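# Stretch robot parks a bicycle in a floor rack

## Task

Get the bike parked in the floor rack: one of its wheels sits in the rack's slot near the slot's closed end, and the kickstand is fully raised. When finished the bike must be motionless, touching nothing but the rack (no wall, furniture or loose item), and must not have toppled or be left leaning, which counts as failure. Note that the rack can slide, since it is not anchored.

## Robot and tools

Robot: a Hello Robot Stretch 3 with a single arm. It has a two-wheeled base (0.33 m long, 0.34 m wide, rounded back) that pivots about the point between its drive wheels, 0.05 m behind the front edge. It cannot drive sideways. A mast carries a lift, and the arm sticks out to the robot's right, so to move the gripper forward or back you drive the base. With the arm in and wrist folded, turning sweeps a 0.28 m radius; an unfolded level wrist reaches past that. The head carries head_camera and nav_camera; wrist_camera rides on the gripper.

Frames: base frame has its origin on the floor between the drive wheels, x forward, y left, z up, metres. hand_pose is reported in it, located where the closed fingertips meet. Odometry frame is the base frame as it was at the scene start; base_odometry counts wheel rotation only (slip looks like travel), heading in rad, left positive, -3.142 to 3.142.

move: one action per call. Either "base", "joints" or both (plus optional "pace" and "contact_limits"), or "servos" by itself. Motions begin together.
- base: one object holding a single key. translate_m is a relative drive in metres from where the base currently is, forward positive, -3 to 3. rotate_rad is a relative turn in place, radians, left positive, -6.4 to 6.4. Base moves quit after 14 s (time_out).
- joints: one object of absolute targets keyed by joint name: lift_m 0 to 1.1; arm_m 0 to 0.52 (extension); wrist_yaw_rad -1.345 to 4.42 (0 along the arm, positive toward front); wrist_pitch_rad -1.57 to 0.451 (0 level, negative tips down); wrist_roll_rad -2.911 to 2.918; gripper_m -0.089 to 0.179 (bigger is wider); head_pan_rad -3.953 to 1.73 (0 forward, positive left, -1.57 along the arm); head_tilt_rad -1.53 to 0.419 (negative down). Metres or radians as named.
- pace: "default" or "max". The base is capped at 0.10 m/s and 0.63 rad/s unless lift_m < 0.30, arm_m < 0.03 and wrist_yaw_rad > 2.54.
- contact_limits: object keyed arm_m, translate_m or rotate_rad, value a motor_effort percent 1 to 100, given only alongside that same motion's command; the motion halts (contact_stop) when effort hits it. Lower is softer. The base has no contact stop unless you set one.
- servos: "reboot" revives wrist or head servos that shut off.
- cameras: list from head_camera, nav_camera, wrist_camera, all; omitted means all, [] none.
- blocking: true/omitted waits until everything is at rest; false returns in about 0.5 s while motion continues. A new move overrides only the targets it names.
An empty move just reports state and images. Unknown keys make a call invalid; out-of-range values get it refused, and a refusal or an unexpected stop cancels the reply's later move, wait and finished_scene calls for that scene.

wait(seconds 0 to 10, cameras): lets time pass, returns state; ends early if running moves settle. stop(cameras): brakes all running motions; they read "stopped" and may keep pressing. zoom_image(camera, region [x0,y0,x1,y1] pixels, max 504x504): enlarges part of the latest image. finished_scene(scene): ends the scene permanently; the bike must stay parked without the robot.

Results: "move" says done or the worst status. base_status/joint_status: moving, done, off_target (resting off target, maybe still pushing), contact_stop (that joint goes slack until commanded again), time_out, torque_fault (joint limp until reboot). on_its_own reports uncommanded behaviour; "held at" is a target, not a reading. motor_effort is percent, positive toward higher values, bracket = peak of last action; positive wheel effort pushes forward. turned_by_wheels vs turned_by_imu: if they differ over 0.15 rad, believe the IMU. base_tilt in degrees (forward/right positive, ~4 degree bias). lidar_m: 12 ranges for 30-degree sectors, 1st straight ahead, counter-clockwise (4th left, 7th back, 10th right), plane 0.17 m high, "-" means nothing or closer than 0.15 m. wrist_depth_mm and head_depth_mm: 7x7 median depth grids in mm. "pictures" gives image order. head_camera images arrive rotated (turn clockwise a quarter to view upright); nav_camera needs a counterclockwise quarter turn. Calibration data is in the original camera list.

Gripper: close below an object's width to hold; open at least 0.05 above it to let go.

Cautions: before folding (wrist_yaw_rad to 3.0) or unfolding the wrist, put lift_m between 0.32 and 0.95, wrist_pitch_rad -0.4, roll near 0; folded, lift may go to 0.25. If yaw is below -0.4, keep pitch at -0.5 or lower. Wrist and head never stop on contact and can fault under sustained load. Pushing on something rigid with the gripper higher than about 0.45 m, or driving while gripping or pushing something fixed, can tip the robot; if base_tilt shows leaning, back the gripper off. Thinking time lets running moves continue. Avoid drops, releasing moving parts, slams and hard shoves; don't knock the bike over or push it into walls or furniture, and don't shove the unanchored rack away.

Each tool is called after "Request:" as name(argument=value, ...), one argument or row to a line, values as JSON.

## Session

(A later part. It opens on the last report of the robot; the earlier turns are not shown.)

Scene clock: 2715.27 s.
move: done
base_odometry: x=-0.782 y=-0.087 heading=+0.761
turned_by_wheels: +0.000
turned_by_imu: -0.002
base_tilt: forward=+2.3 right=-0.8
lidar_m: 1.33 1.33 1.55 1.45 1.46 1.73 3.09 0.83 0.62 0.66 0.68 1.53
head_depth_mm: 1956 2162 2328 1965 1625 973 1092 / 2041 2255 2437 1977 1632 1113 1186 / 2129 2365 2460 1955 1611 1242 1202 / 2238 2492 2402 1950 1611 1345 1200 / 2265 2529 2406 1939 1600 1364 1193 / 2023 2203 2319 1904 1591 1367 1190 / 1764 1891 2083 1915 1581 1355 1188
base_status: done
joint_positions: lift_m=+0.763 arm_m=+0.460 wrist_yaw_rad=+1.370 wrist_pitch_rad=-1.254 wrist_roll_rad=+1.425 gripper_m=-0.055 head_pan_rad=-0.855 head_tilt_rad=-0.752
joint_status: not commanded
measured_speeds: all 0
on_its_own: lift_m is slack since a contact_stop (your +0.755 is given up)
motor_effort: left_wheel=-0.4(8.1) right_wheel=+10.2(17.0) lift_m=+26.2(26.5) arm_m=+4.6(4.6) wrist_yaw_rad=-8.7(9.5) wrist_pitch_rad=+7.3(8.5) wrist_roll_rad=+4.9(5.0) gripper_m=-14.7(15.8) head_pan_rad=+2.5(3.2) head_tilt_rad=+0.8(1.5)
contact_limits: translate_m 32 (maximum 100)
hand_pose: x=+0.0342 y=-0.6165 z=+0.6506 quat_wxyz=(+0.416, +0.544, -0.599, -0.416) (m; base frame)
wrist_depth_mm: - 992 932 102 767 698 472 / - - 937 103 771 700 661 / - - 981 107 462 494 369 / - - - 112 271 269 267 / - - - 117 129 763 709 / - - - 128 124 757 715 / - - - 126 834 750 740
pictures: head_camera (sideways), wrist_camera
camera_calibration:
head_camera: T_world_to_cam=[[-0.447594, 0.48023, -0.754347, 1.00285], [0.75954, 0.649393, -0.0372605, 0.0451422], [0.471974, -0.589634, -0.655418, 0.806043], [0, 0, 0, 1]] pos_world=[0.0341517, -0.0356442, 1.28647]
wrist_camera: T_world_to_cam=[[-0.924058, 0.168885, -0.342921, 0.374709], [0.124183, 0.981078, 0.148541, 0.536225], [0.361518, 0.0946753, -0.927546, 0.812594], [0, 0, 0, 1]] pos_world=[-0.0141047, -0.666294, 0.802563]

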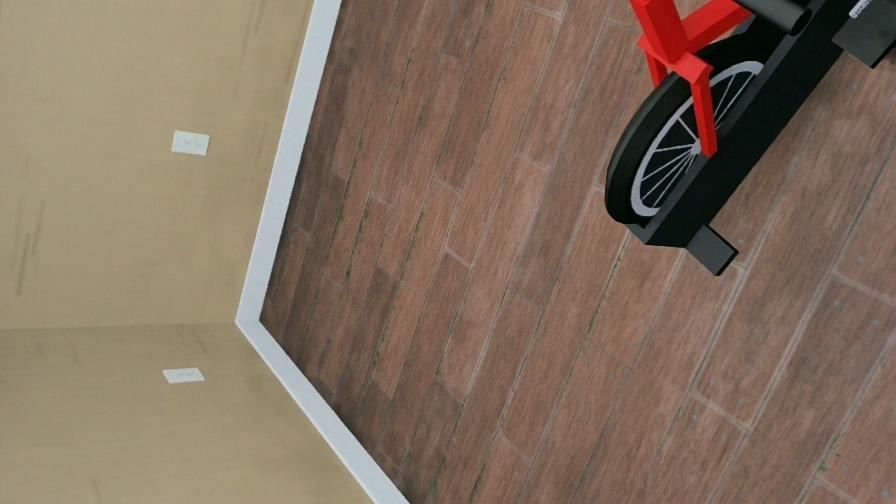

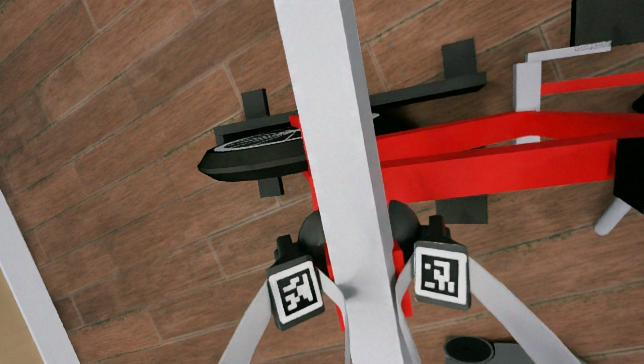

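Request:
move(
  joints={"arm_m": 0.44, "wrist_yaw_rad": 1.33},
  cameras=[],
)

Request:
move(
  joints={"arm_m": 0.425, "wrist_yaw_rad": 1.29},
  cameras=["head_camera", "nav_camera", "wrist_camera"],
)

Scene clock: 2725.30 s.
move: done
base_odometry: x=-0.782 y=-0.087 heading=+0.761
turned_by_wheels: +0.000
turned_by_imu: -0.001
base_tilt: forward=+2.3 right=-0.8
lidar_m: 1.33 1.33 1.55 1.46 1.45 1.73 3.10 0.82 0.62 0.65 0.67 1.52
head_depth_mm: 1961 2154 2347 1981 1620 972 1009 / 2054 2247 2394 1960 1630 1105 1198 / 2123 2365 2465 1961 1624 1237 1203 / 2222 2495 2400 1939 1616 1340 1203 / 2283 2548 2412 1930 1593 1378 1188 / 1993 2192 2312 1928 1593 1365 1196 / 1747 1896 2058 1896 1603 1358 1190
base_status: not commanded
joint_positions: lift_m=+0.762 arm_m=+0.440 wrist_yaw_rad=+1.336 wrist_pitch_rad=-1.247 wrist_roll_rad=+1.420 gripper_m=-0.055 head_pan_rad=-0.855 head_tilt_rad=-0.752
joint_status: all done
measured_speeds: all 0
on_its_own: lift_m is slack since a contact_stop (your +0.755 is given up)
motor_effort: left_wheel=-0.4(0.7) right_wheel=+6.1(10.6) lift_m=+26.4(28.4) arm_m=-20.2(22.6) wrist_yaw_rad=-4.6(12.5) wrist_pitch_rad=+6.1(7.8) wrist_roll_rad=+6.5(6.5) gripper_m=-15.0(15.8) head_pan_rad=+2.4(3.3) head_tilt_rad=+0.8(1.5)
contact_limits: translate_m 32 (maximum 100)
hand_pose: x=+0.0354 y=-0.5987 z=+0.6499 quat_wxyz=(+0.409, +0.535, -0.608, -0.419) (m; base frame)
wrist_depth_mm: - 992 925 102 760 697 477 / - - 960 103 770 713 662 / - - - 107 451 466 270 / - - - 112 271 269 687 / - - - 117 134 763 705 / - - - 128 123 745 724 / - - - 126 857 754 731
pictures: none
No camera images: "cameras" was empty.

Scene clock: 2726.33 s.
move: done
base_odometry: x=-0.782 y=-0.087 heading=+0.761
turned_by_wheels: +0.000
turned_by_imu: +0.000
base_tilt: forward=+2.3 right=-0.8
lidar_m: 1.33 1.33 1.56 1.45 1.45 1.73 3.10 0.82 0.62 0.49 0.66 1.52
head_depth_mm: 1953 2169 2364 1981 1645 956 997 / 2025 2265 2395 1949 1634 1078 1180 / 2138 2350 2456 1946 1618 1260 1205 / 2204 2468 2434 1953 1609 1346 1199 / 2259 2541 2407 1935 1610 1373 1196 / 2009 2186 2307 1926 1596 1371 1195 / 1748 1900 2048 1916 1601 1359 1187
base_status: not commanded
joint_positions: lift_m=+0.762 arm_m=+0.425 wrist_yaw_rad=+1.295 wrist_pitch_rad=-1.244 wrist_roll_rad=+1.428 gripper_m=-0.055 head_pan_rad=-0.855 head_tilt_rad=-0.752
joint_status: all done
measured_speeds: all 0
on_its_own: lift_m is slack since a contact_stop (your +0.755 is given up)
motor_effort: left_wheel=-1.6(1.6) right_wheel=+7.1(7.6) lift_m=+26.2(27.6) arm_m=+0.8(23.4) wrist_yaw_rad=-4.0(7.6) wrist_pitch_rad=+5.4(6.3) wrist_roll_rad=+3.9(9.1) gripper_m=-14.6(15.6) head_pan_rad=+2.3(3.2) head_tilt_rad=+0.8(1.4)
contact_limits: translate_m 32 (maximum 100)
hand_pose: x=+0.0356 y=-0.5862 z=+0.6498 quat_wxyz=(+0.397, +0.522, -0.622, -0.428) (m; base frame)
wrist_depth_mm: - 998 936 103 756 697 634 / - - 955 105 769 510 498 / - - 999 109 443 274 261 / - - - 115 273 726 691 / - - - 119 137 767 699 / - - - 128 126 746 709 / - - - 129 851 716 717
pictures: head_camera (sideways), nav_camera (sideways), wrist_camera
camera_calibration:
head_camera: T_world_to_cam=[[-0.447601, 0.480223, -0.754347, 1.00285], [0.75953, 0.649404, -0.0372605, 0.0451423], [0.471983, -0.589627, -0.655417, 0.806042], [0, 0, 0, 1]] pos_world=[0.0341523, -0.0356438, 1.28647]
nav_camera: T_world_to_cam=[[0.395944, -0.546237, 0.738142, -0.922289], [-0.761573, -0.644459, -0.0683975, 0.140178], [0.513064, -0.535068, -0.671169, 0.826853], [0, 0, 0, 1]] pos_world=[0.0477027, 0.0289727, 1.24533]
wrist_camera: T_world_to_cam=[[-0.904795, 0.239154, -0.35235, 0.417261], [0.198199, 0.968828, 0.148628, 0.496564], [0.376912, 0.0646424, -0.923991, 0.788052], [0, 0, 0, 1]] pos_world=[-0.0179086, -0.631816, 0.801372]

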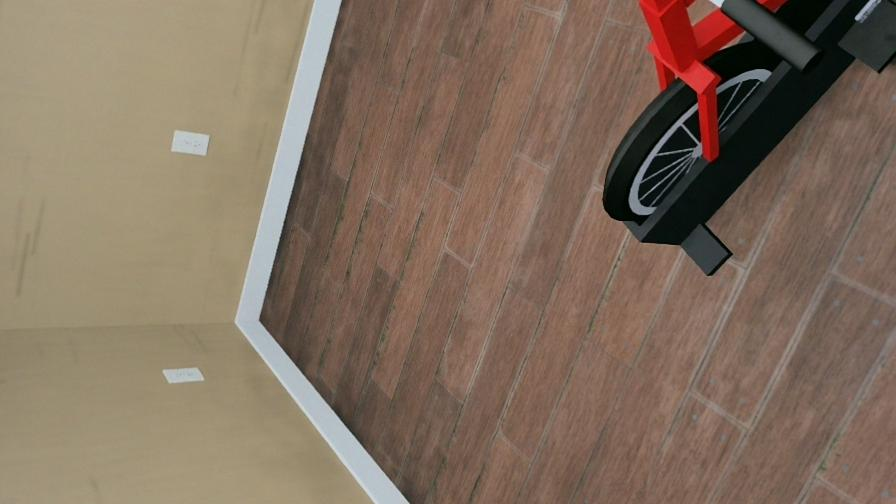

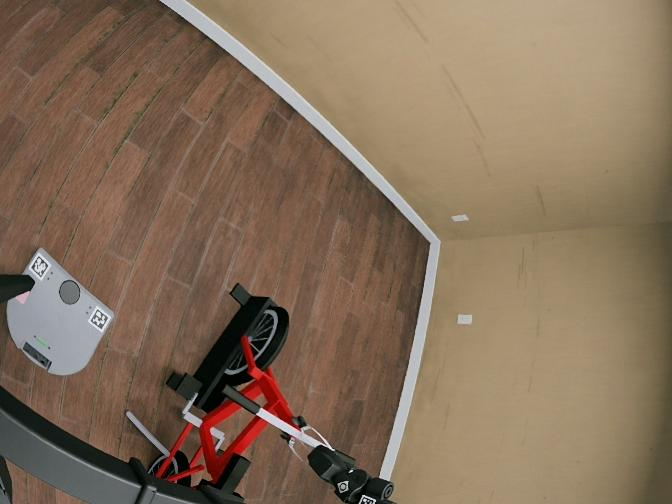

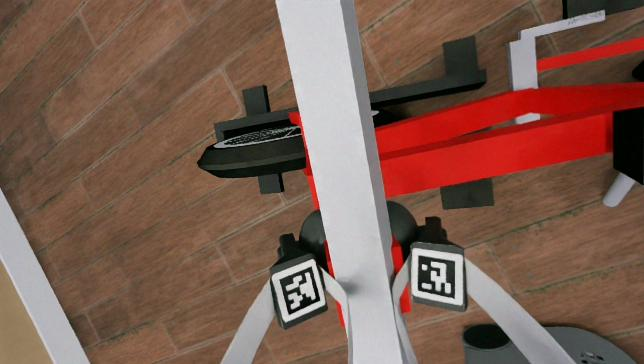

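Request:
move(
  joints={"arm_m":0.415,"wrist_yaw_rad":1.26,"wrist_pitch_rad":-1.22},
)

Scene clock: 2752.10 s.
move: done
base_odometry: x=-0.782 y=-0.087 heading=+0.761
turned_by_wheels: +0.000
turned_by_imu: -0.001
base_tilt: forward=+2.3 right=-0.8
lidar_m: 1.33 1.33 1.56 1.45 1.45 1.73 3.09 0.82 0.61 0.48 0.66 1.53
head_depth_mm: 1963 2143 2341 1969 1632 946 994 / 2036 2283 2423 1952 1623 1069 1185 / 2124 2384 2464 1949 1616 1253 1200 / 2236 2446 2449 1955 1609 1341 1204 / 2262 2534 2412 1933 1609 1363 1190 / 2002 2209 2312 1896 1591 1367 1184 / 1761 1907 2058 1917 1571 1355 1187
base_status: not commanded
joint_positions: lift_m=+0.762 arm_m=+0.415 wrist_yaw_rad=+1.263 wrist_pitch_rad=-1.241 wrist_roll_rad=+1.428 gripper_m=-0.055 head_pan_rad=-0.855 head_tilt_rad=-0.752
joint_status: all done
measured_speeds: all 0
on_its_own: lift_m is slack since a contact_stop (your +0.755 is given up)
motor_effort: left_wheel=-1.8(1.9) right_wheel=+6.7(7.8) lift_m=+26.1(26.8) arm_m=-17.1(21.9) wrist_yaw_rad=-2.9(7.4) wrist_pitch_rad=+4.1(5.6) wrist_roll_rad=+4.1(4.2) gripper_m=-14.6(15.7) head_pan_rad=+3.0(3.0) head_tilt_rad=+0.5(1.6)
contact_limits: translate_m 32 (maximum 100)
hand_pose: x=+0.0356 y=-0.5782 z=+0.6499 quat_wxyz=(+0.390, +0.512, -0.630, -0.434) (m; base frame)
wrist_depth_mm: - - 934 104 759 701 633 / - - 965 107 779 500 430 / - - 1000 110 440 267 261 / - - - 115 272 723 684 / - - - 120 137 758 706 / - - - 128 125 760 720 / - - - 129 854 733 712
pictures: head_camera (sideways), nav_camera (sideways), wrist_camera
camera_calibration:
head_camera: T_world_to_cam=[[-0.447601, 0.480222, -0.754347, 1.00285], [0.759529, 0.649405, -0.0372605, 0.0451423], [0.471983, -0.589627, -0.655417, 0.806042], [0, 0, 0, 1]] pos_world=[0.0341523, -0.0356438, 1.28647]
nav_camera: T_world_to_cam=[[0.395944, -0.546237, 0.738142, -0.922289], [-0.761573, -0.64446, -0.0683975, 0.140178], [0.513064, -0.535067, -0.671169, 0.826853], [0, 0, 0, 1]] pos_world=[0.0477027, 0.0289728, 1.24533]
wrist_camera: T_world_to_cam=[[-0.896161, 0.267208, -0.354253, 0.432462], [0.228213, 0.962223, 0.148478, 0.48406], [0.380545, 0.0522152, -0.923287, 0.779804], [0, 0, 0, 1]] pos_world=[-0.0196634, -0.622048, 0.801311]

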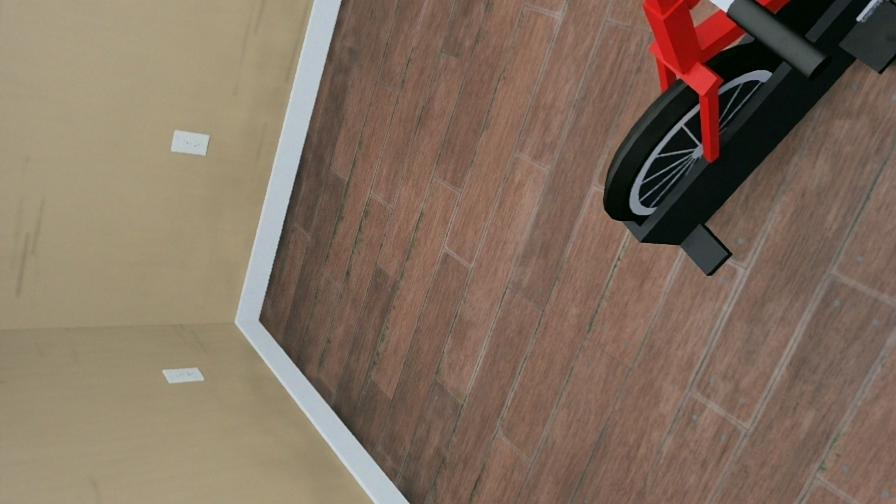

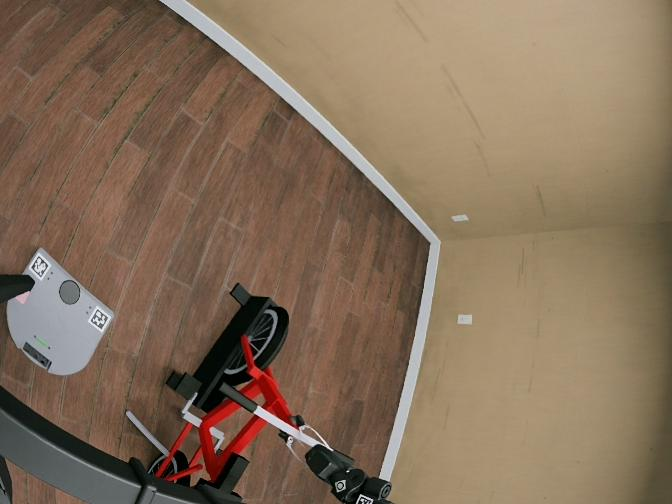

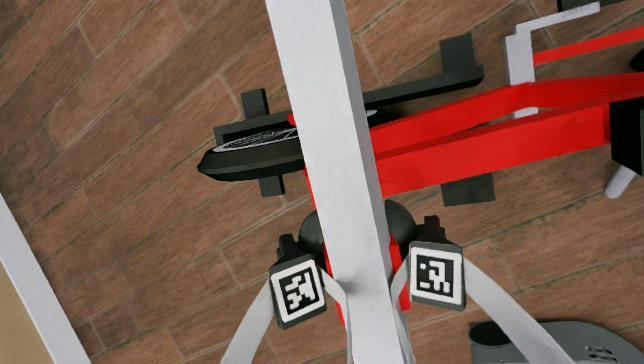

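Request:
move(
  joints={"gripper_m":-0.01},
)

Request:
move(
  joints={"gripper_m":0.06},
)

Scene clock: 2757.00 s.
move: done
base_odometry: x=-0.782 y=-0.087 heading=+0.761
turned_by_wheels: +0.000
turned_by_imu: -0.001
base_tilt: forward=+2.3 right=-0.7
lidar_m: 1.33 1.33 1.56 1.46 1.45 1.74 3.10 0.82 0.62 0.49 0.66 1.53
head_depth_mm: 1979 2185 2348 1968 1629 945 995 / 2028 2261 2425 1970 1627 1076 1187 / 2137 2373 2446 1948 1617 1254 1206 / 2211 2491 2425 1938 1601 1342 1207 / 2265 2497 2394 1932 1603 1368 1197 / 2005 2226 2313 1913 1597 1350 1194 / 1769 1910 2068 1925 1584 1368 1187
base_status: not commanded
joint_positions: lift_m=+0.762 arm_m=+0.415 wrist_yaw_rad=+1.261 wrist_pitch_rad=-1.241 wrist_roll_rad=+1.428 gripper_m=-0.010 head_pan_rad=-0.855 head_tilt_rad=-0.752
joint_status: all done
measured_speeds: all 0
on_its_own: lift_m is slack since a contact_stop (your +0.755 is given up)
motor_effort: left_wheel=-1.6(1.8) right_wheel=+6.6(7.2) lift_m=+26.4(26.5) arm_m=+18.1(18.5) wrist_yaw_rad=-0.6(3.9) wrist_pitch_rad=+3.7(4.4) wrist_roll_rad=+3.9(4.2) gripper_m=-5.6(72.5) head_pan_rad=+2.8(3.1) head_tilt_rad=+0.5(1.5)
contact_limits: translate_m 32 (maximum 100)
hand_pose: x=+0.0355 y=-0.5783 z=+0.6499 quat_wxyz=(+0.389, +0.512, -0.631, -0.434) (m; base frame)
wrist_depth_mm: - - 941 104 752 698 638 / - - 951 107 777 504 427 / - - 998 111 433 267 261 / - - - 115 272 736 696 / - - - 120 137 755 701 / - - - 128 126 757 715 / - - - 128 842 744 715
pictures: head_camera (sideways), nav_camera (sideways), wrist_camera
camera_calibration:
head_camera: T_world_to_cam=[[-0.447601, 0.480222, -0.754347, 1.00285], [0.759529, 0.649405, -0.0372605, 0.0451423], [0.471983, -0.589627, -0.655417, 0.806042], [0, 0, 0, 1]] pos_world=[0.0341523, -0.0356438, 1.28647]
nav_camera: T_world_to_cam=[[0.395944, -0.546237, 0.738142, -0.922289], [-0.761573, -0.64446, -0.0683975, 0.140178], [0.513064, -0.535067, -0.671169, 0.826853], [0, 0, 0, 1]] pos_world=[0.0477027, 0.0289728, 1.24533]
wrist_camera: T_world_to_cam=[[-0.895457, 0.269556, -0.354256, 0.433801], [0.230667, 0.961613, 0.148639, 0.483663], [0.380724, 0.0513847, -0.92326, 0.779321], [0, 0, 0, 1]] pos_world=[-0.0198212, -0.622075, 0.801302]

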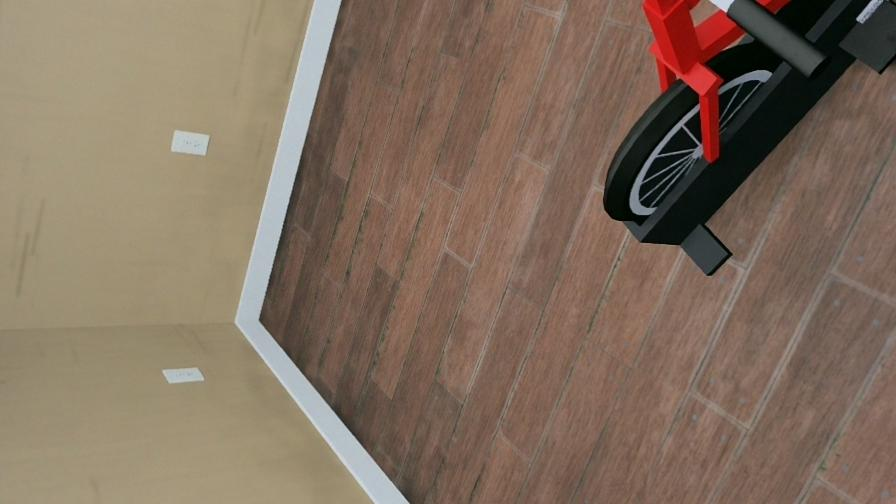

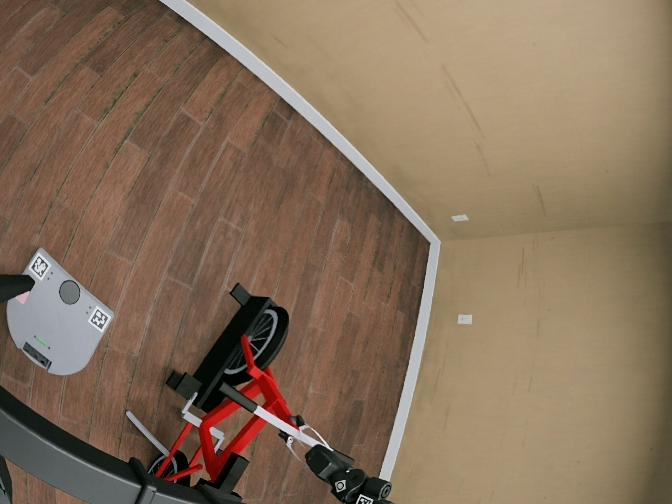

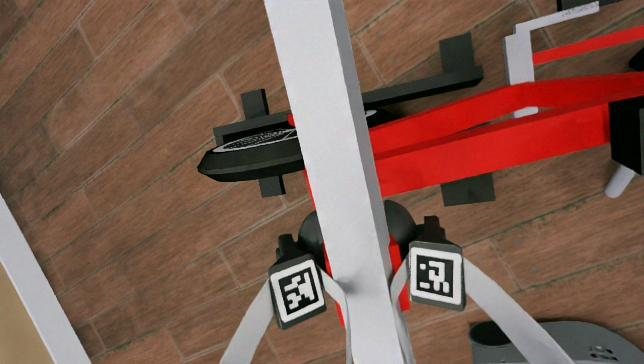

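Scene clock: 2758.23 s.
move: done
base_odometry: x=-0.782 y=-0.087 heading=+0.761
turned_by_wheels: +0.000
turned_by_imu: +0.000
base_tilt: forward=+2.3 right=-0.8
lidar_m: 1.33 1.33 1.56 1.45 1.46 1.73 3.10 0.82 0.62 0.48 0.66 1.53
head_depth_mm: 1944 2153 2354 1985 1634 949 1000 / 2048 2286 2435 1959 1615 1075 1188 / 2129 2398 2456 1942 1625 1262 1198 / 2228 2481 2424 1947 1605 1350 1200 / 2265 2525 2403 1946 1600 1362 1194 / 2006 2190 2323 1919 1591 1363 1196 / 1758 1908 2071 1899 1584 1360 1185
base_status: not commanded
joint_positions: lift_m=+0.762 arm_m=+0.415 wrist_yaw_rad=+1.260 wrist_pitch_rad=-1.227 wrist_roll_rad=+1.436 gripper_m=+0.060 head_pan_rad=-0.855 head_tilt_rad=-0.752
joint_status: all done
measured_speeds: all 0
on_its_own: lift_m is slack since a contact_stop (your +0.755 is given up)
motor_effort: left_wheel=-1.4(1.9) right_wheel=+4.9(7.4) lift_m=+26.2(26.5) arm_m=+17.8(18.5) wrist_yaw_rad=-0.3(1.5) wrist_pitch_rad=+1.6(4.4) wrist_roll_rad=+1.3(3.9) gripper_m=+1.0(78.4) head_pan_rad=+2.7(3.1) head_tilt_rad=+0.4(1.4)
contact_limits: translate_m 32 (maximum 100)
hand_pose: x=+0.0390 y=-0.5795 z=+0.6508 quat_wxyz=(+0.383, +0.512, -0.636, -0.432) (m; base frame)
wrist_depth_mm: - - 972 104 763 695 630 / - - 980 106 782 501 418 / - - 990 110 422 265 258 / - - - 115 272 724 694 / - - - 122 130 750 702 / - - 131 134 123 121 716 / - - - 996 131 794 707
pictures: head_camera (sideways), nav_camera (sideways), wrist_camera
camera_calibration:
head_camera: T_world_to_cam=[[-0.447601, 0.480222, -0.754347, 1.00285], [0.759529, 0.649405, -0.0372605, 0.0451423], [0.471983, -0.589627, -0.655417, 0.806042], [0, 0, 0, 1]] pos_world=[0.0341523, -0.0356438, 1.28647]
nav_camera: T_world_to_cam=[[0.395944, -0.546237, 0.738142, -0.922289], [-0.761573, -0.64446, -0.0683975, 0.140178], [0.513064, -0.535067, -0.671169, 0.826853], [0, 0, 0, 1]] pos_world=[0.0477027, 0.0289728, 1.24533]
wrist_camera: T_world_to_cam=[[-0.887618, 0.277074, -0.36792, 0.450475], [0.237279, 0.959741, 0.15032, 0.48144], [0.394757, 0.0461268, -0.917627, 0.771639], [0, 0, 0, 1]] pos_world=[-0.0189962, -0.622466, 0.801446]

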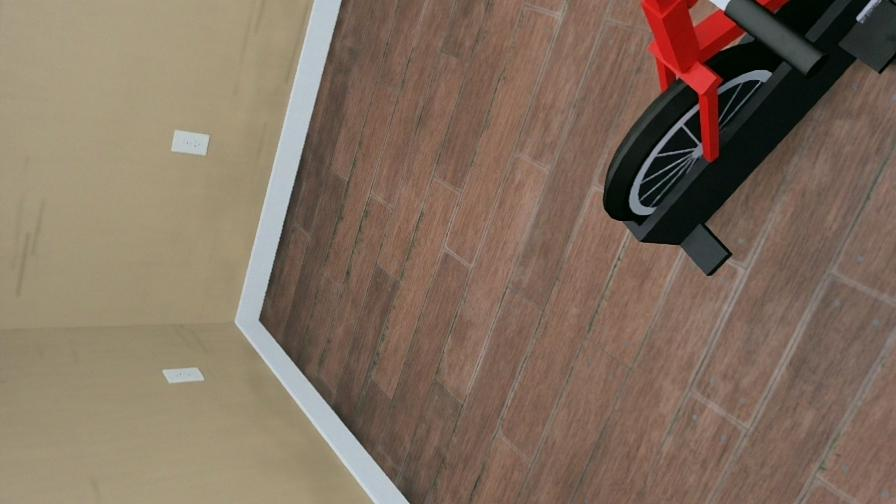

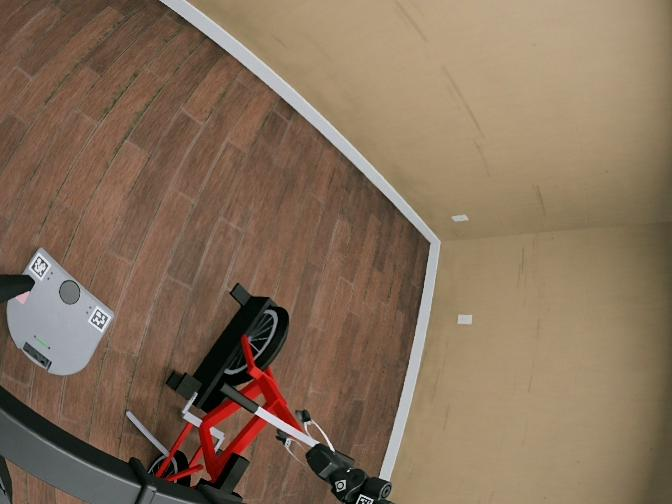

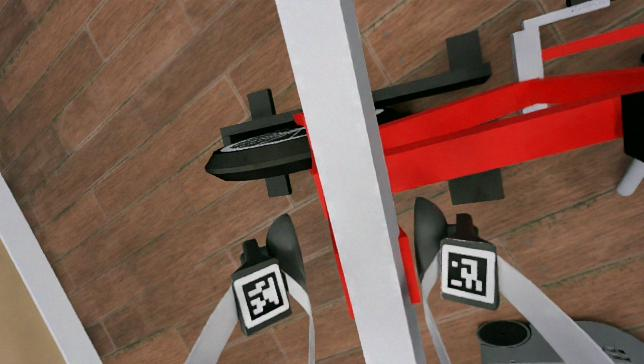

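Request:
move(
  joints={"gripper_m":0.13},
)

Request:
move(
  joints={"lift_m":0.81,"arm_m":0.41},
  base={"translate_m":-0.018},
)

Scene clock: 2765.67 s.
move: done
base_odometry: x=-0.782 y=-0.087 heading=+0.761
turned_by_wheels: +0.000
turned_by_imu: -0.001
base_tilt: forward=+2.3 right=-0.8
lidar_m: 1.33 1.33 1.56 1.45 1.45 1.74 3.10 0.82 0.62 0.49 0.66 1.52
head_depth_mm: 1953 2154 2351 1967 1633 950 997 / 2063 2280 2377 1967 1625 1071 1184 / 2140 2368 2445 1948 1616 1255 1205 / 2207 2460 2457 1935 1610 1347 1196 / 2256 2534 2442 1939 1604 1377 1192 / 2011 2210 2328 1923 1588 1368 1191 / 1745 1889 2078 1916 1590 1365 1186
base_status: not commanded
joint_positions: lift_m=+0.762 arm_m=+0.415 wrist_yaw_rad=+1.260 wrist_pitch_rad=-1.227 wrist_roll_rad=+1.436 gripper_m=+0.130 head_pan_rad=-0.855 head_tilt_rad=-0.752
joint_status: all done
measured_speeds: all 0
on_its_own: lift_m is slack since a contact_stop (your +0.755 is given up)
motor_effort: left_wheel=-1.5(1.7) right_wheel=+5.3(5.6) lift_m=+26.3(26.4) arm_m=+16.6(17.4) wrist_yaw_rad=-0.2(1.4) wrist_pitch_rad=+0.5(1.8) wrist_roll_rad=+1.1(1.3) gripper_m=+0.8(80.6) head_pan_rad=+2.5(3.5) head_tilt_rad=+0.9(1.3)
contact_limits: translate_m 32 (maximum 100)
hand_pose: x=+0.0390 y=-0.5795 z=+0.6508 quat_wxyz=(+0.383, +0.512, -0.636, -0.432) (m; base frame)
wrist_depth_mm: - - 951 103 763 695 626 / - - 968 107 785 509 421 / - - 1000 110 428 266 257 / - - - 115 272 720 685 / - - 998 121 809 140 687 / - - - 984 140 127 115 / - 120 - - 134 773 -
pictures: head_camera (sideways), nav_camera (sideways), wrist_camera
camera_calibration:
head_camera: T_world_to_cam=[[-0.447601, 0.480222, -0.754347, 1.00285], [0.759529, 0.649405, -0.0372605, 0.0451423], [0.471983, -0.589627, -0.655417, 0.806042], [0, 0, 0, 1]] pos_world=[0.0341523, -0.0356438, 1.28647]
nav_camera: T_world_to_cam=[[0.395945, -0.546237, 0.738142, -0.922289], [-0.761573, -0.64446, -0.0683975, 0.140178], [0.513064, -0.535067, -0.671169, 0.826853], [0, 0, 0, 1]] pos_world=[0.0477027, 0.0289728, 1.24533]
wrist_camera: T_world_to_cam=[[-0.887596, 0.277073, -0.367972, 0.450523], [0.237276, 0.959742, 0.150318, 0.481443], [0.394807, 0.0461105, -0.917606, 0.771613], [0, 0, 0, 1]] pos_world=[-0.0189912, -0.622468, 0.801447]

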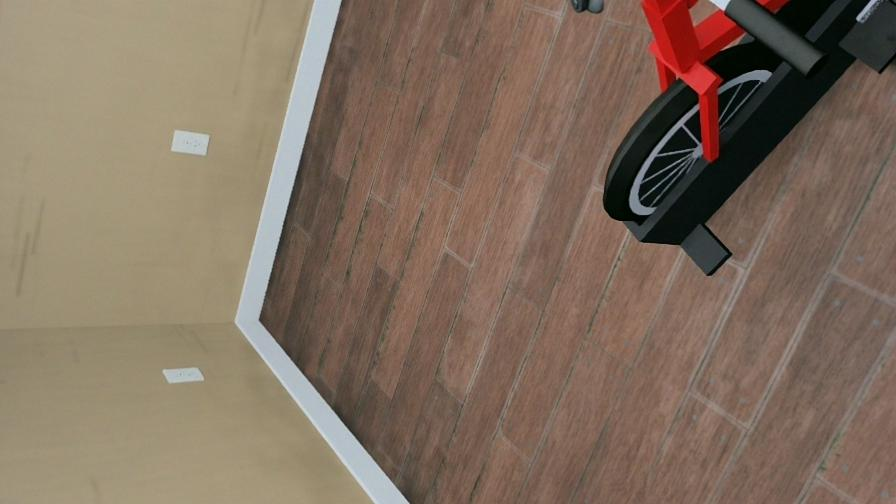

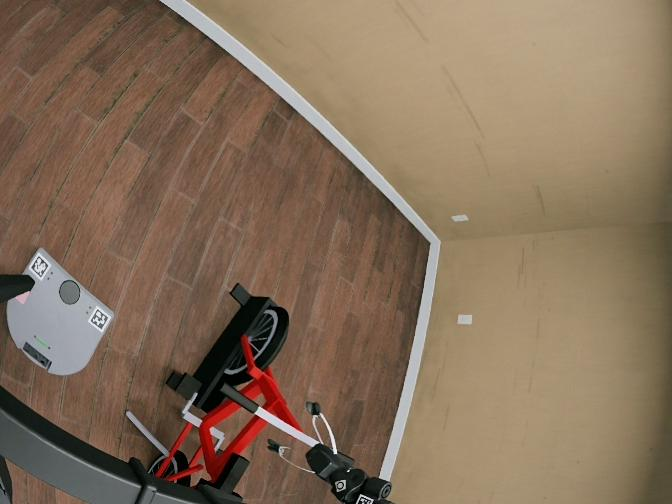

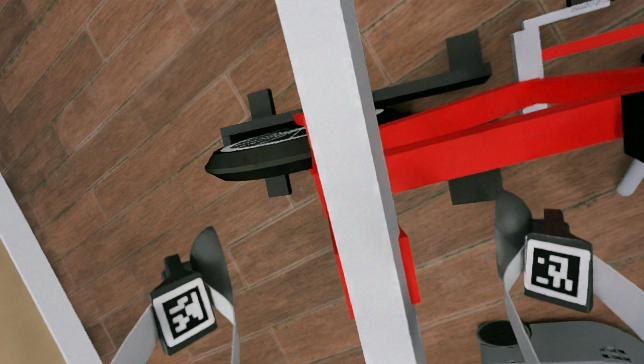

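Scene clock: 2766.93 s.
move: done
base_odometry: x=-0.795 y=-0.099 heading=+0.761
turned_by_wheels: +0.000
turned_by_imu: +0.000
base_tilt: forward=+2.3 right=-0.8
lidar_m: 1.35 1.35 1.58 1.45 1.45 1.73 3.09 0.82 0.61 0.48 0.66 1.54
head_depth_mm: 1972 2198 2357 1987 1630 864 1065 / 2042 2257 2422 1971 1628 1068 1190 / 2143 2374 2441 1948 1619 1252 1207 / 2225 2453 2425 1934 1607 1350 1201 / 2295 2544 2404 1926 1603 1368 1192 / 2037 2230 2322 1913 1596 1371 1186 / 1787 1922 2089 1904 1576 1363 1183
base_status: done
joint_positions: lift_m=+0.810 arm_m=+0.410 wrist_yaw_rad=+1.260 wrist_pitch_rad=-1.226 wrist_roll_rad=+1.437 gripper_m=+0.130 head_pan_rad=-0.855 head_tilt_rad=-0.752
joint_status: all done
measured_speeds: all 0
motor_effort: left_wheel=+0.4(4.3) right_wheel=-2.4(7.0) lift_m=+29.4(31.3) arm_m=-17.6(19.8) wrist_yaw_rad=+0.5(1.0) wrist_pitch_rad=+1.1(1.5) wrist_roll_rad=+0.8(1.3) gripper_m=+1.1(1.4) head_pan_rad=+2.8(3.2) head_tilt_rad=+0.3(1.8)
hand_pose: x=+0.0392 y=-0.5746 z=+0.6993 quat_wxyz=(+0.383, +0.512, -0.637, -0.432) (m; base frame)
wrist_depth_mm: - - - 156 800 743 666 / - - 1000 159 823 556 418 / - - - 164 479 315 251 / - - - 169 845 769 716 / - - - - 873 140 723 / - 150 - - 897 127 114 / - 120 - - 888 790 -
pictures: head_camera (sideways), nav_camera (sideways), wrist_camera
camera_calibration:
head_camera: T_world_to_cam=[[-0.447606, 0.480218, -0.754347, 1.00285], [0.759523, 0.649413, -0.0372605, 0.0451423], [0.47199, -0.589622, -0.655417, 0.806042], [0, 0, 0, 1]] pos_world=[0.0341527, -0.0356435, 1.28647]
nav_camera: T_world_to_cam=[[0.39595, -0.546233, 0.738142, -0.922289], [-0.761566, -0.644468, -0.0683975, 0.140178], [0.51307, -0.535062, -0.671169, 0.826853], [0, 0, 0, 1]] pos_world=[0.0477023, 0.0289732, 1.24533]
wrist_camera: T_world_to_cam=[[-0.887313, 0.277145, -0.368602, 0.467624], [0.237318, 0.959731, 0.150324, 0.469341], [0.39542, 0.0459086, -0.917353, 0.815544], [0, 0, 0, 1]] pos_world=[-0.0189363, -0.617481, 0.849955]

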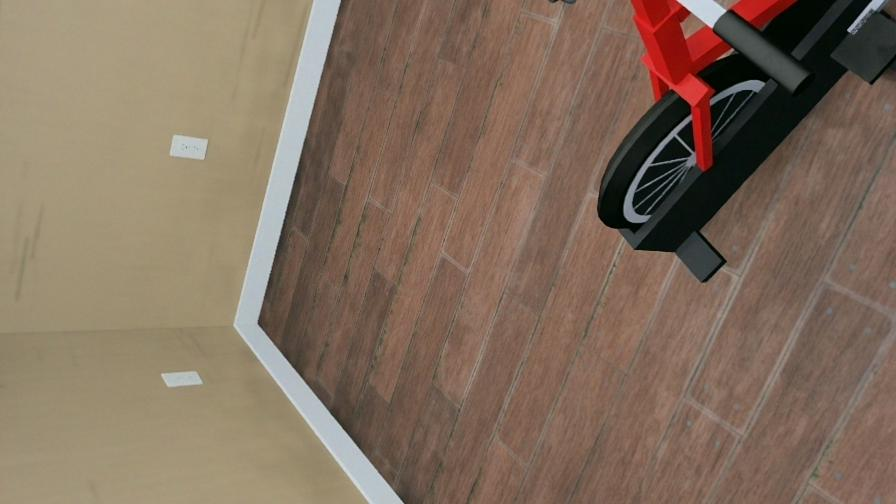

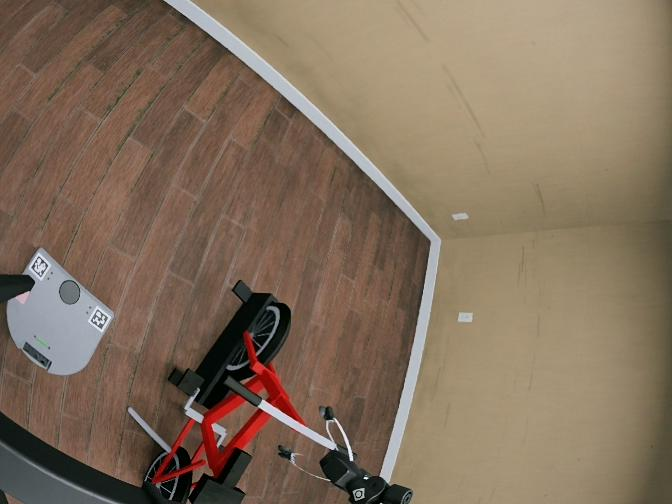

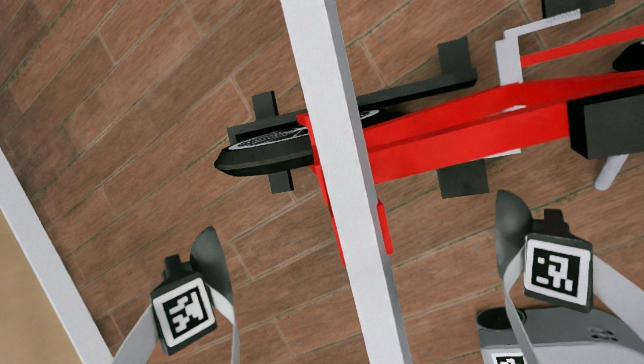

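Bike stands. Continue up.

Request:
move(
  joints={"lift_m":0.93,"arm_m":0.40},
  base={"translate_m":-0.03},
  cameras=["wrist_camera"],
)

Request:
move(
  joints={"arm_m":0.05,"head_pan_rad":-2.2,"head_tilt_rad":-0.85},
)

Scene clock: 2771.73 s.
move: done
base_odometry: x=-0.817 y=-0.120 heading=+0.762
turned_by_wheels: +0.000
turned_by_imu: -0.001
base_tilt: forward=+2.3 right=-0.8
lidar_m: 1.38 1.38 1.61 1.44 1.47 1.72 3.06 0.81 0.59 0.48 0.66 1.59
head_depth_mm: 1968 2189 2342 1970 1632 884 1084 / 2058 2269 2436 1936 1625 1054 1169 / 2148 2377 2465 1959 1624 1246 1207 / 2220 2491 2407 1940 1603 1349 1204 / 2301 2553 2445 1930 1605 1375 1190 / 2094 2279 2308 1905 1591 1365 1189 / 1822 1979 2131 1901 1588 1362 1189
base_status: done
joint_positions: lift_m=+0.930 arm_m=+0.400 wrist_yaw_rad=+1.260 wrist_pitch_rad=-1.226 wrist_roll_rad=+1.437 gripper_m=+0.130 head_pan_rad=-0.855 head_tilt_rad=-0.752
joint_status: all done
measured_speeds: all 0
motor_effort: left_wheel=-0.3(4.3) right_wheel=-3.1(8.0) lift_m=+30.1(31.5) arm_m=-19.2(20.6) wrist_yaw_rad=+0.0(1.3) wrist_pitch_rad=+0.4(1.7) wrist_roll_rad=+1.0(1.3) gripper_m=+1.4(1.6) head_pan_rad=+2.1(3.2) head_tilt_rad=+0.5(1.5)
hand_pose: x=+0.0392 y=-0.5646 z=+0.8193 quat_wxyz=(+0.383, +0.512, -0.637, -0.432) (m; base frame)
wrist_depth_mm: - - - 970 931 843 778 / - - - 992 949 683 365 / - - - 298 458 436 363 / - - - - 999 913 824 / - - - - 989 140 835 / - 149 - - - 125 115 / - 120 - - - - -
pictures: wrist_camera
camera_calibration:
wrist_camera: T_world_to_cam=[[-0.887227, 0.277119, -0.368826, 0.509315], [0.237285, 0.959741, 0.150308, 0.441732], [0.395631, 0.0458407, -0.917265, 0.925041], [0, 0, 0, 1]] pos_world=[-0.0189137, -0.607494, 0.969961]

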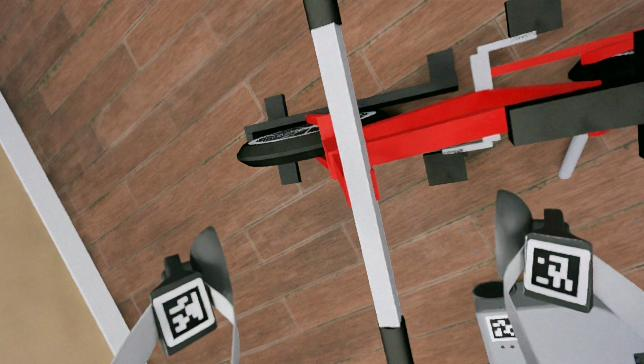

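Scene clock: 2775.50 s.
move: done
base_odometry: x=-0.817 y=-0.120 heading=+0.762
turned_by_wheels: +0.000
turned_by_imu: -0.001
base_tilt: forward=+2.3 right=-0.8
lidar_m: 1.38 1.38 1.61 1.44 1.47 1.72 3.08 0.82 0.59 0.48 0.66 1.58
head_depth_mm: 3211 2787 2186 1803 - - - / 3341 2749 2154 1863 - - 1147 / 3478 2700 2141 - - 1275 1163 / 3284 2687 2206 - - 1289 1163 / 3025 2663 2262 - 1112 1288 1160 / 2743 2654 - - 980 1290 1137 / 2471 2587 2224 - - - 1113
base_status: not commanded
joint_positions: lift_m=+0.930 arm_m=+0.050 wrist_yaw_rad=+1.260 wrist_pitch_rad=-1.226 wrist_roll_rad=+1.437 gripper_m=+0.130 head_pan_rad=-2.194 head_tilt_rad=-0.839
joint_status: all done
measured_speeds: all 0
motor_effort: left_wheel=-0.4(0.6) right_wheel=-2.8(3.4) lift_m=+27.4(30.1) arm_m=-19.4(21.1) wrist_yaw_rad=-0.4(1.3) wrist_pitch_rad=+0.9(1.7) wrist_roll_rad=+1.2(1.3) gripper_m=+0.9(1.9) head_pan_rad=-2.2(3.8) head_tilt_rad=-4.4(8.2)
hand_pose: x=+0.0392 y=-0.2146 z=+0.8193 quat_wxyz=(+0.383, +0.512, -0.637, -0.432) (m; base frame)
wrist_depth_mm: - - 965 968 915 848 791 / - - - - 953 870 791 / - - - - 969 894 822 / - - - - 996 - 810 / - - - - - 140 140 / - 149 - - - 124 115 / - 120 - - - 984 865
pictures: head_camera (sideways), nav_camera (sideways), wrist_camera
camera_calibration:
head_camera: T_world_to_cam=[[0.401525, 0.597241, -0.69432, 0.919442], [0.808385, -0.587438, -0.0378154, 0.0455624], [-0.430455, -0.546094, -0.718672, 0.89382], [0, 0, 0, 1]] pos_world=[-0.0212613, -0.034254, 1.28247]
nav_camera: T_world_to_cam=[[-0.476778, -0.56093, 0.676787, -0.837008], [-0.798676, 0.598019, -0.0669989, 0.138576], [-0.36715, -0.572478, -0.733124, 0.9128], [0, 0, 0, 1]] pos_world=[0.0467452, -0.0298165, 1.24496]
wrist_camera: T_world_to_cam=[[-0.887185, 0.277235, -0.368841, 0.412362], [0.237372, 0.959706, 0.150394, 0.105729], [0.395674, 0.0458747, -0.917245, 0.908987], [0, 0, 0, 1]] pos_world=[-0.0189177, -0.25749, 0.969959]

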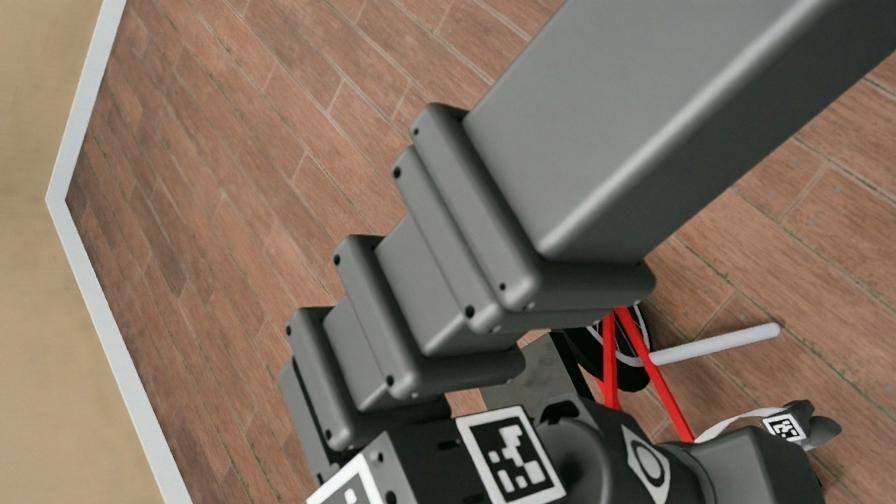

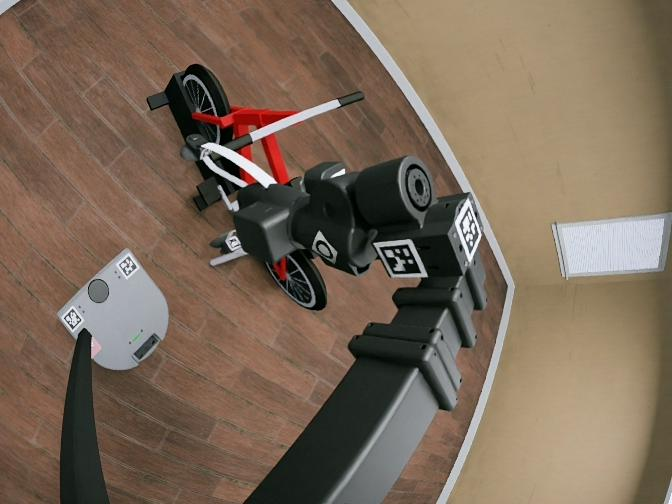

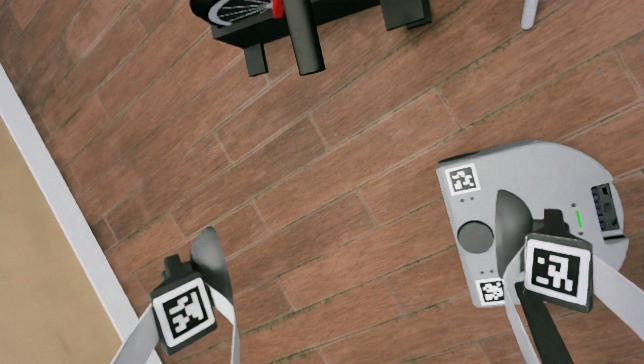

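Request:
move(
  joints={"arm_m":0.0,"wrist_yaw_rad":3.0,"wrist_pitch_rad":-0.4,"wrist_roll_rad":0.0,"gripper_m":0.0},
  cameras=[],
)

Request:
move(
  joints={"lift_m":0.5,"head_pan_rad":-2.2,"head_tilt_rad":-0.85},
)

Scene clock: 2784.17 s.
move: done
base_odometry: x=-0.817 y=-0.120 heading=+0.762
turned_by_wheels: +0.000
turned_by_imu: -0.001
base_tilt: forward=+2.3 right=-0.8
lidar_m: 1.38 1.38 1.61 1.44 1.48 1.72 3.07 0.81 0.60 0.48 0.66 1.58
head_depth_mm: 3154 2763 2175 1802 - - - / 3379 2745 2150 1837 - - 1151 / 3554 2729 2129 - - 1274 1167 / 3303 2688 2201 - - 1301 1162 / 2986 2702 2186 - - 1278 1173 / 2739 2664 2090 - - 1280 - / 2480 2602 2111 - - - -
base_status: not commanded
joint_positions: lift_m=+0.930 arm_m=+0.000 wrist_yaw_rad=+2.998 wrist_pitch_rad=-0.421 wrist_roll_rad=+0.004 gripper_m=+0.000 head_pan_rad=-2.194 head_tilt_rad=-0.839
joint_status: all done
measured_speeds: all 0
motor_effort: left_wheel=-0.3(0.5) right_wheel=-3.1(3.4) lift_m=+24.0(25.4) arm_m=-18.7(20.8) wrist_yaw_rad=+1.6(4.4) wrist_pitch_rad=+3.7(5.2) wrist_roll_rad=-1.5(4.3) gripper_m=-0.7(79.1) head_pan_rad=-2.8(2.9) head_tilt_rad=-5.7(5.8)
hand_pose: x=+0.0108 y=+0.0768 z=+0.9421 quat_wxyz=(+0.197, +0.701, +0.098, +0.678) (m; base frame)
wrist_depth_mm: 138 138 - - - - - / - 149 - - - - - / - 159 - - - - - / - 182 230 - - - - / - - 207 150 - - - / - - 226 128 126 - - / - - 245 - - - -
pictures: none
No camera images: "cameras" was empty.

Scene clock: 2788.90 s.
move: done
base_odometry: x=-0.817 y=-0.120 heading=+0.762
turned_by_wheels: +0.000
turned_by_imu: -0.001
base_tilt: forward=+2.3 right=-0.8
lidar_m: 1.38 1.38 1.61 1.44 1.47 1.72 3.07 0.81 0.59 0.48 0.66 1.58
head_depth_mm: 3195 2764 2188 1794 1527 1325 1170 / 3430 2752 2164 1788 1525 1325 1168 / 3469 2758 2158 1783 1526 1325 1166 / 3333 2693 2125 1767 1273 1310 523 / 2991 2640 2150 1753 1127 1291 516 / 2734 2628 2097 1742 918 1288 1155 / 2522 2612 2075 1734 933 1133 1133
base_status: not commanded
joint_positions: lift_m=+0.500 arm_m=+0.000 wrist_yaw_rad=+2.999 wrist_pitch_rad=-0.420 wrist_roll_rad=+0.004 gripper_m=+0.000 head_pan_rad=-2.194 head_tilt_rad=-0.839
joint_status: all done
measured_speeds: all 0
motor_effort: left_wheel=-0.4(0.5) right_wheel=-3.0(3.7) lift_m=+22.7(23.9) arm_m=-14.2(19.0) wrist_yaw_rad=+1.3(2.9) wrist_pitch_rad=+3.7(4.2) wrist_roll_rad=-1.6(1.8) gripper_m=-0.4(2.3) head_pan_rad=-2.5(3.4) head_tilt_rad=-5.4(5.7)
hand_pose: x=+0.0107 y=+0.0769 z=+0.5123 quat_wxyz=(+0.197, +0.701, +0.097, +0.678) (m; base frame)
wrist_depth_mm: 138 138 - - - - - / - 149 - - - - - / - 159 - - - - - / - 181 228 - - - 964 / - - 207 151 867 846 819 / 926 874 225 129 126 744 707 / 788 747 275 679 664 629 623
pictures: head_camera (sideways), nav_camera (sideways), wrist_camera
camera_calibration:
head_camera: T_world_to_cam=[[0.401526, 0.597242, -0.694319, 0.91944], [0.808384, -0.587439, -0.0378154, 0.0455624], [-0.430455, -0.546093, -0.718673, 0.893821], [0, 0, 0, 1]] pos_world=[-0.0212613, -0.034254, 1.28247]
nav_camera: T_world_to_cam=[[-0.476779, -0.56093, 0.676786, -0.837007], [-0.798676, 0.59802, -0.0669989, 0.138576], [-0.36715, -0.572476, -0.733125, 0.912802], [0, 0, 0, 1]] pos_world=[0.0467453, -0.0298165, 1.24496]
wrist_camera: T_world_to_cam=[[0.977594, -0.163702, -0.132334, 0.085783], [-0.200058, -0.526987, -0.825991, 0.498151], [0.0654778, 0.833958, -0.547929, 0.378973], [0, 0, 0, 1]] pos_world=[-0.00901589, -0.0394851, 0.630471]

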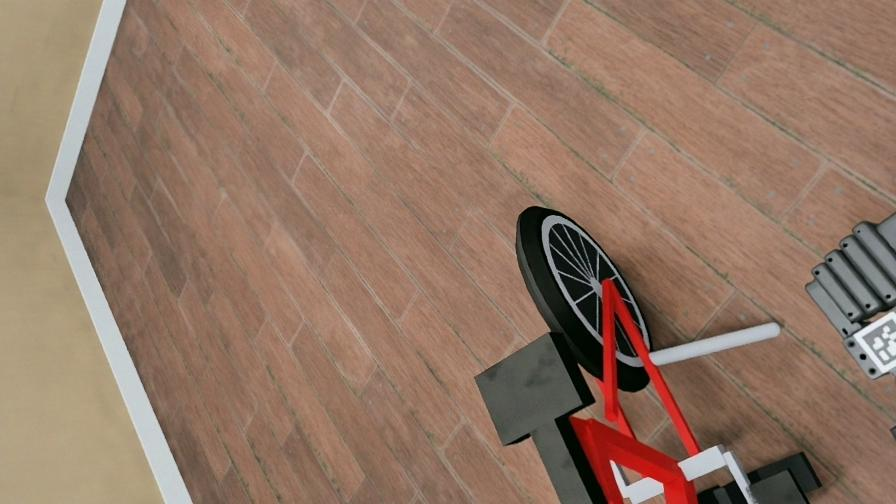

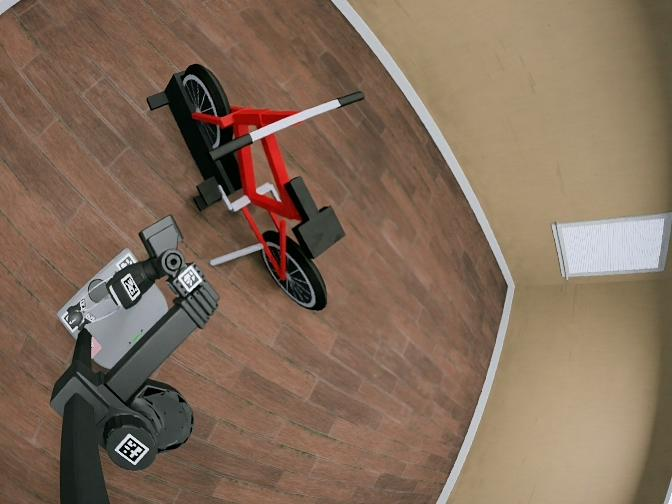

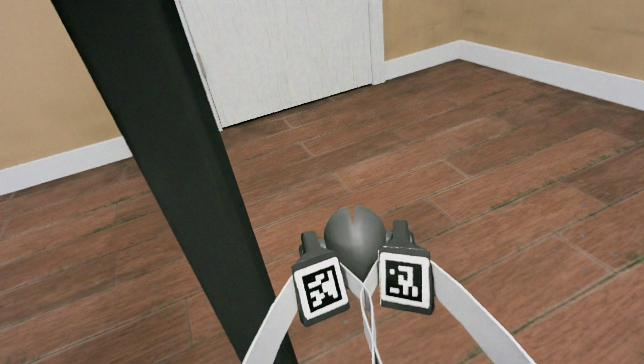

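Request:
zoom_image(
  camera="head_camera",
  region=[500, 200, 800, 504],
)

Scaled by 1.658 from the camera's 896x504 image, which has a finer 1280x720 frame.

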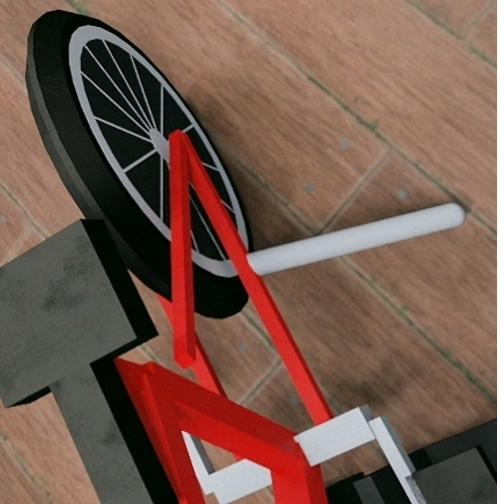

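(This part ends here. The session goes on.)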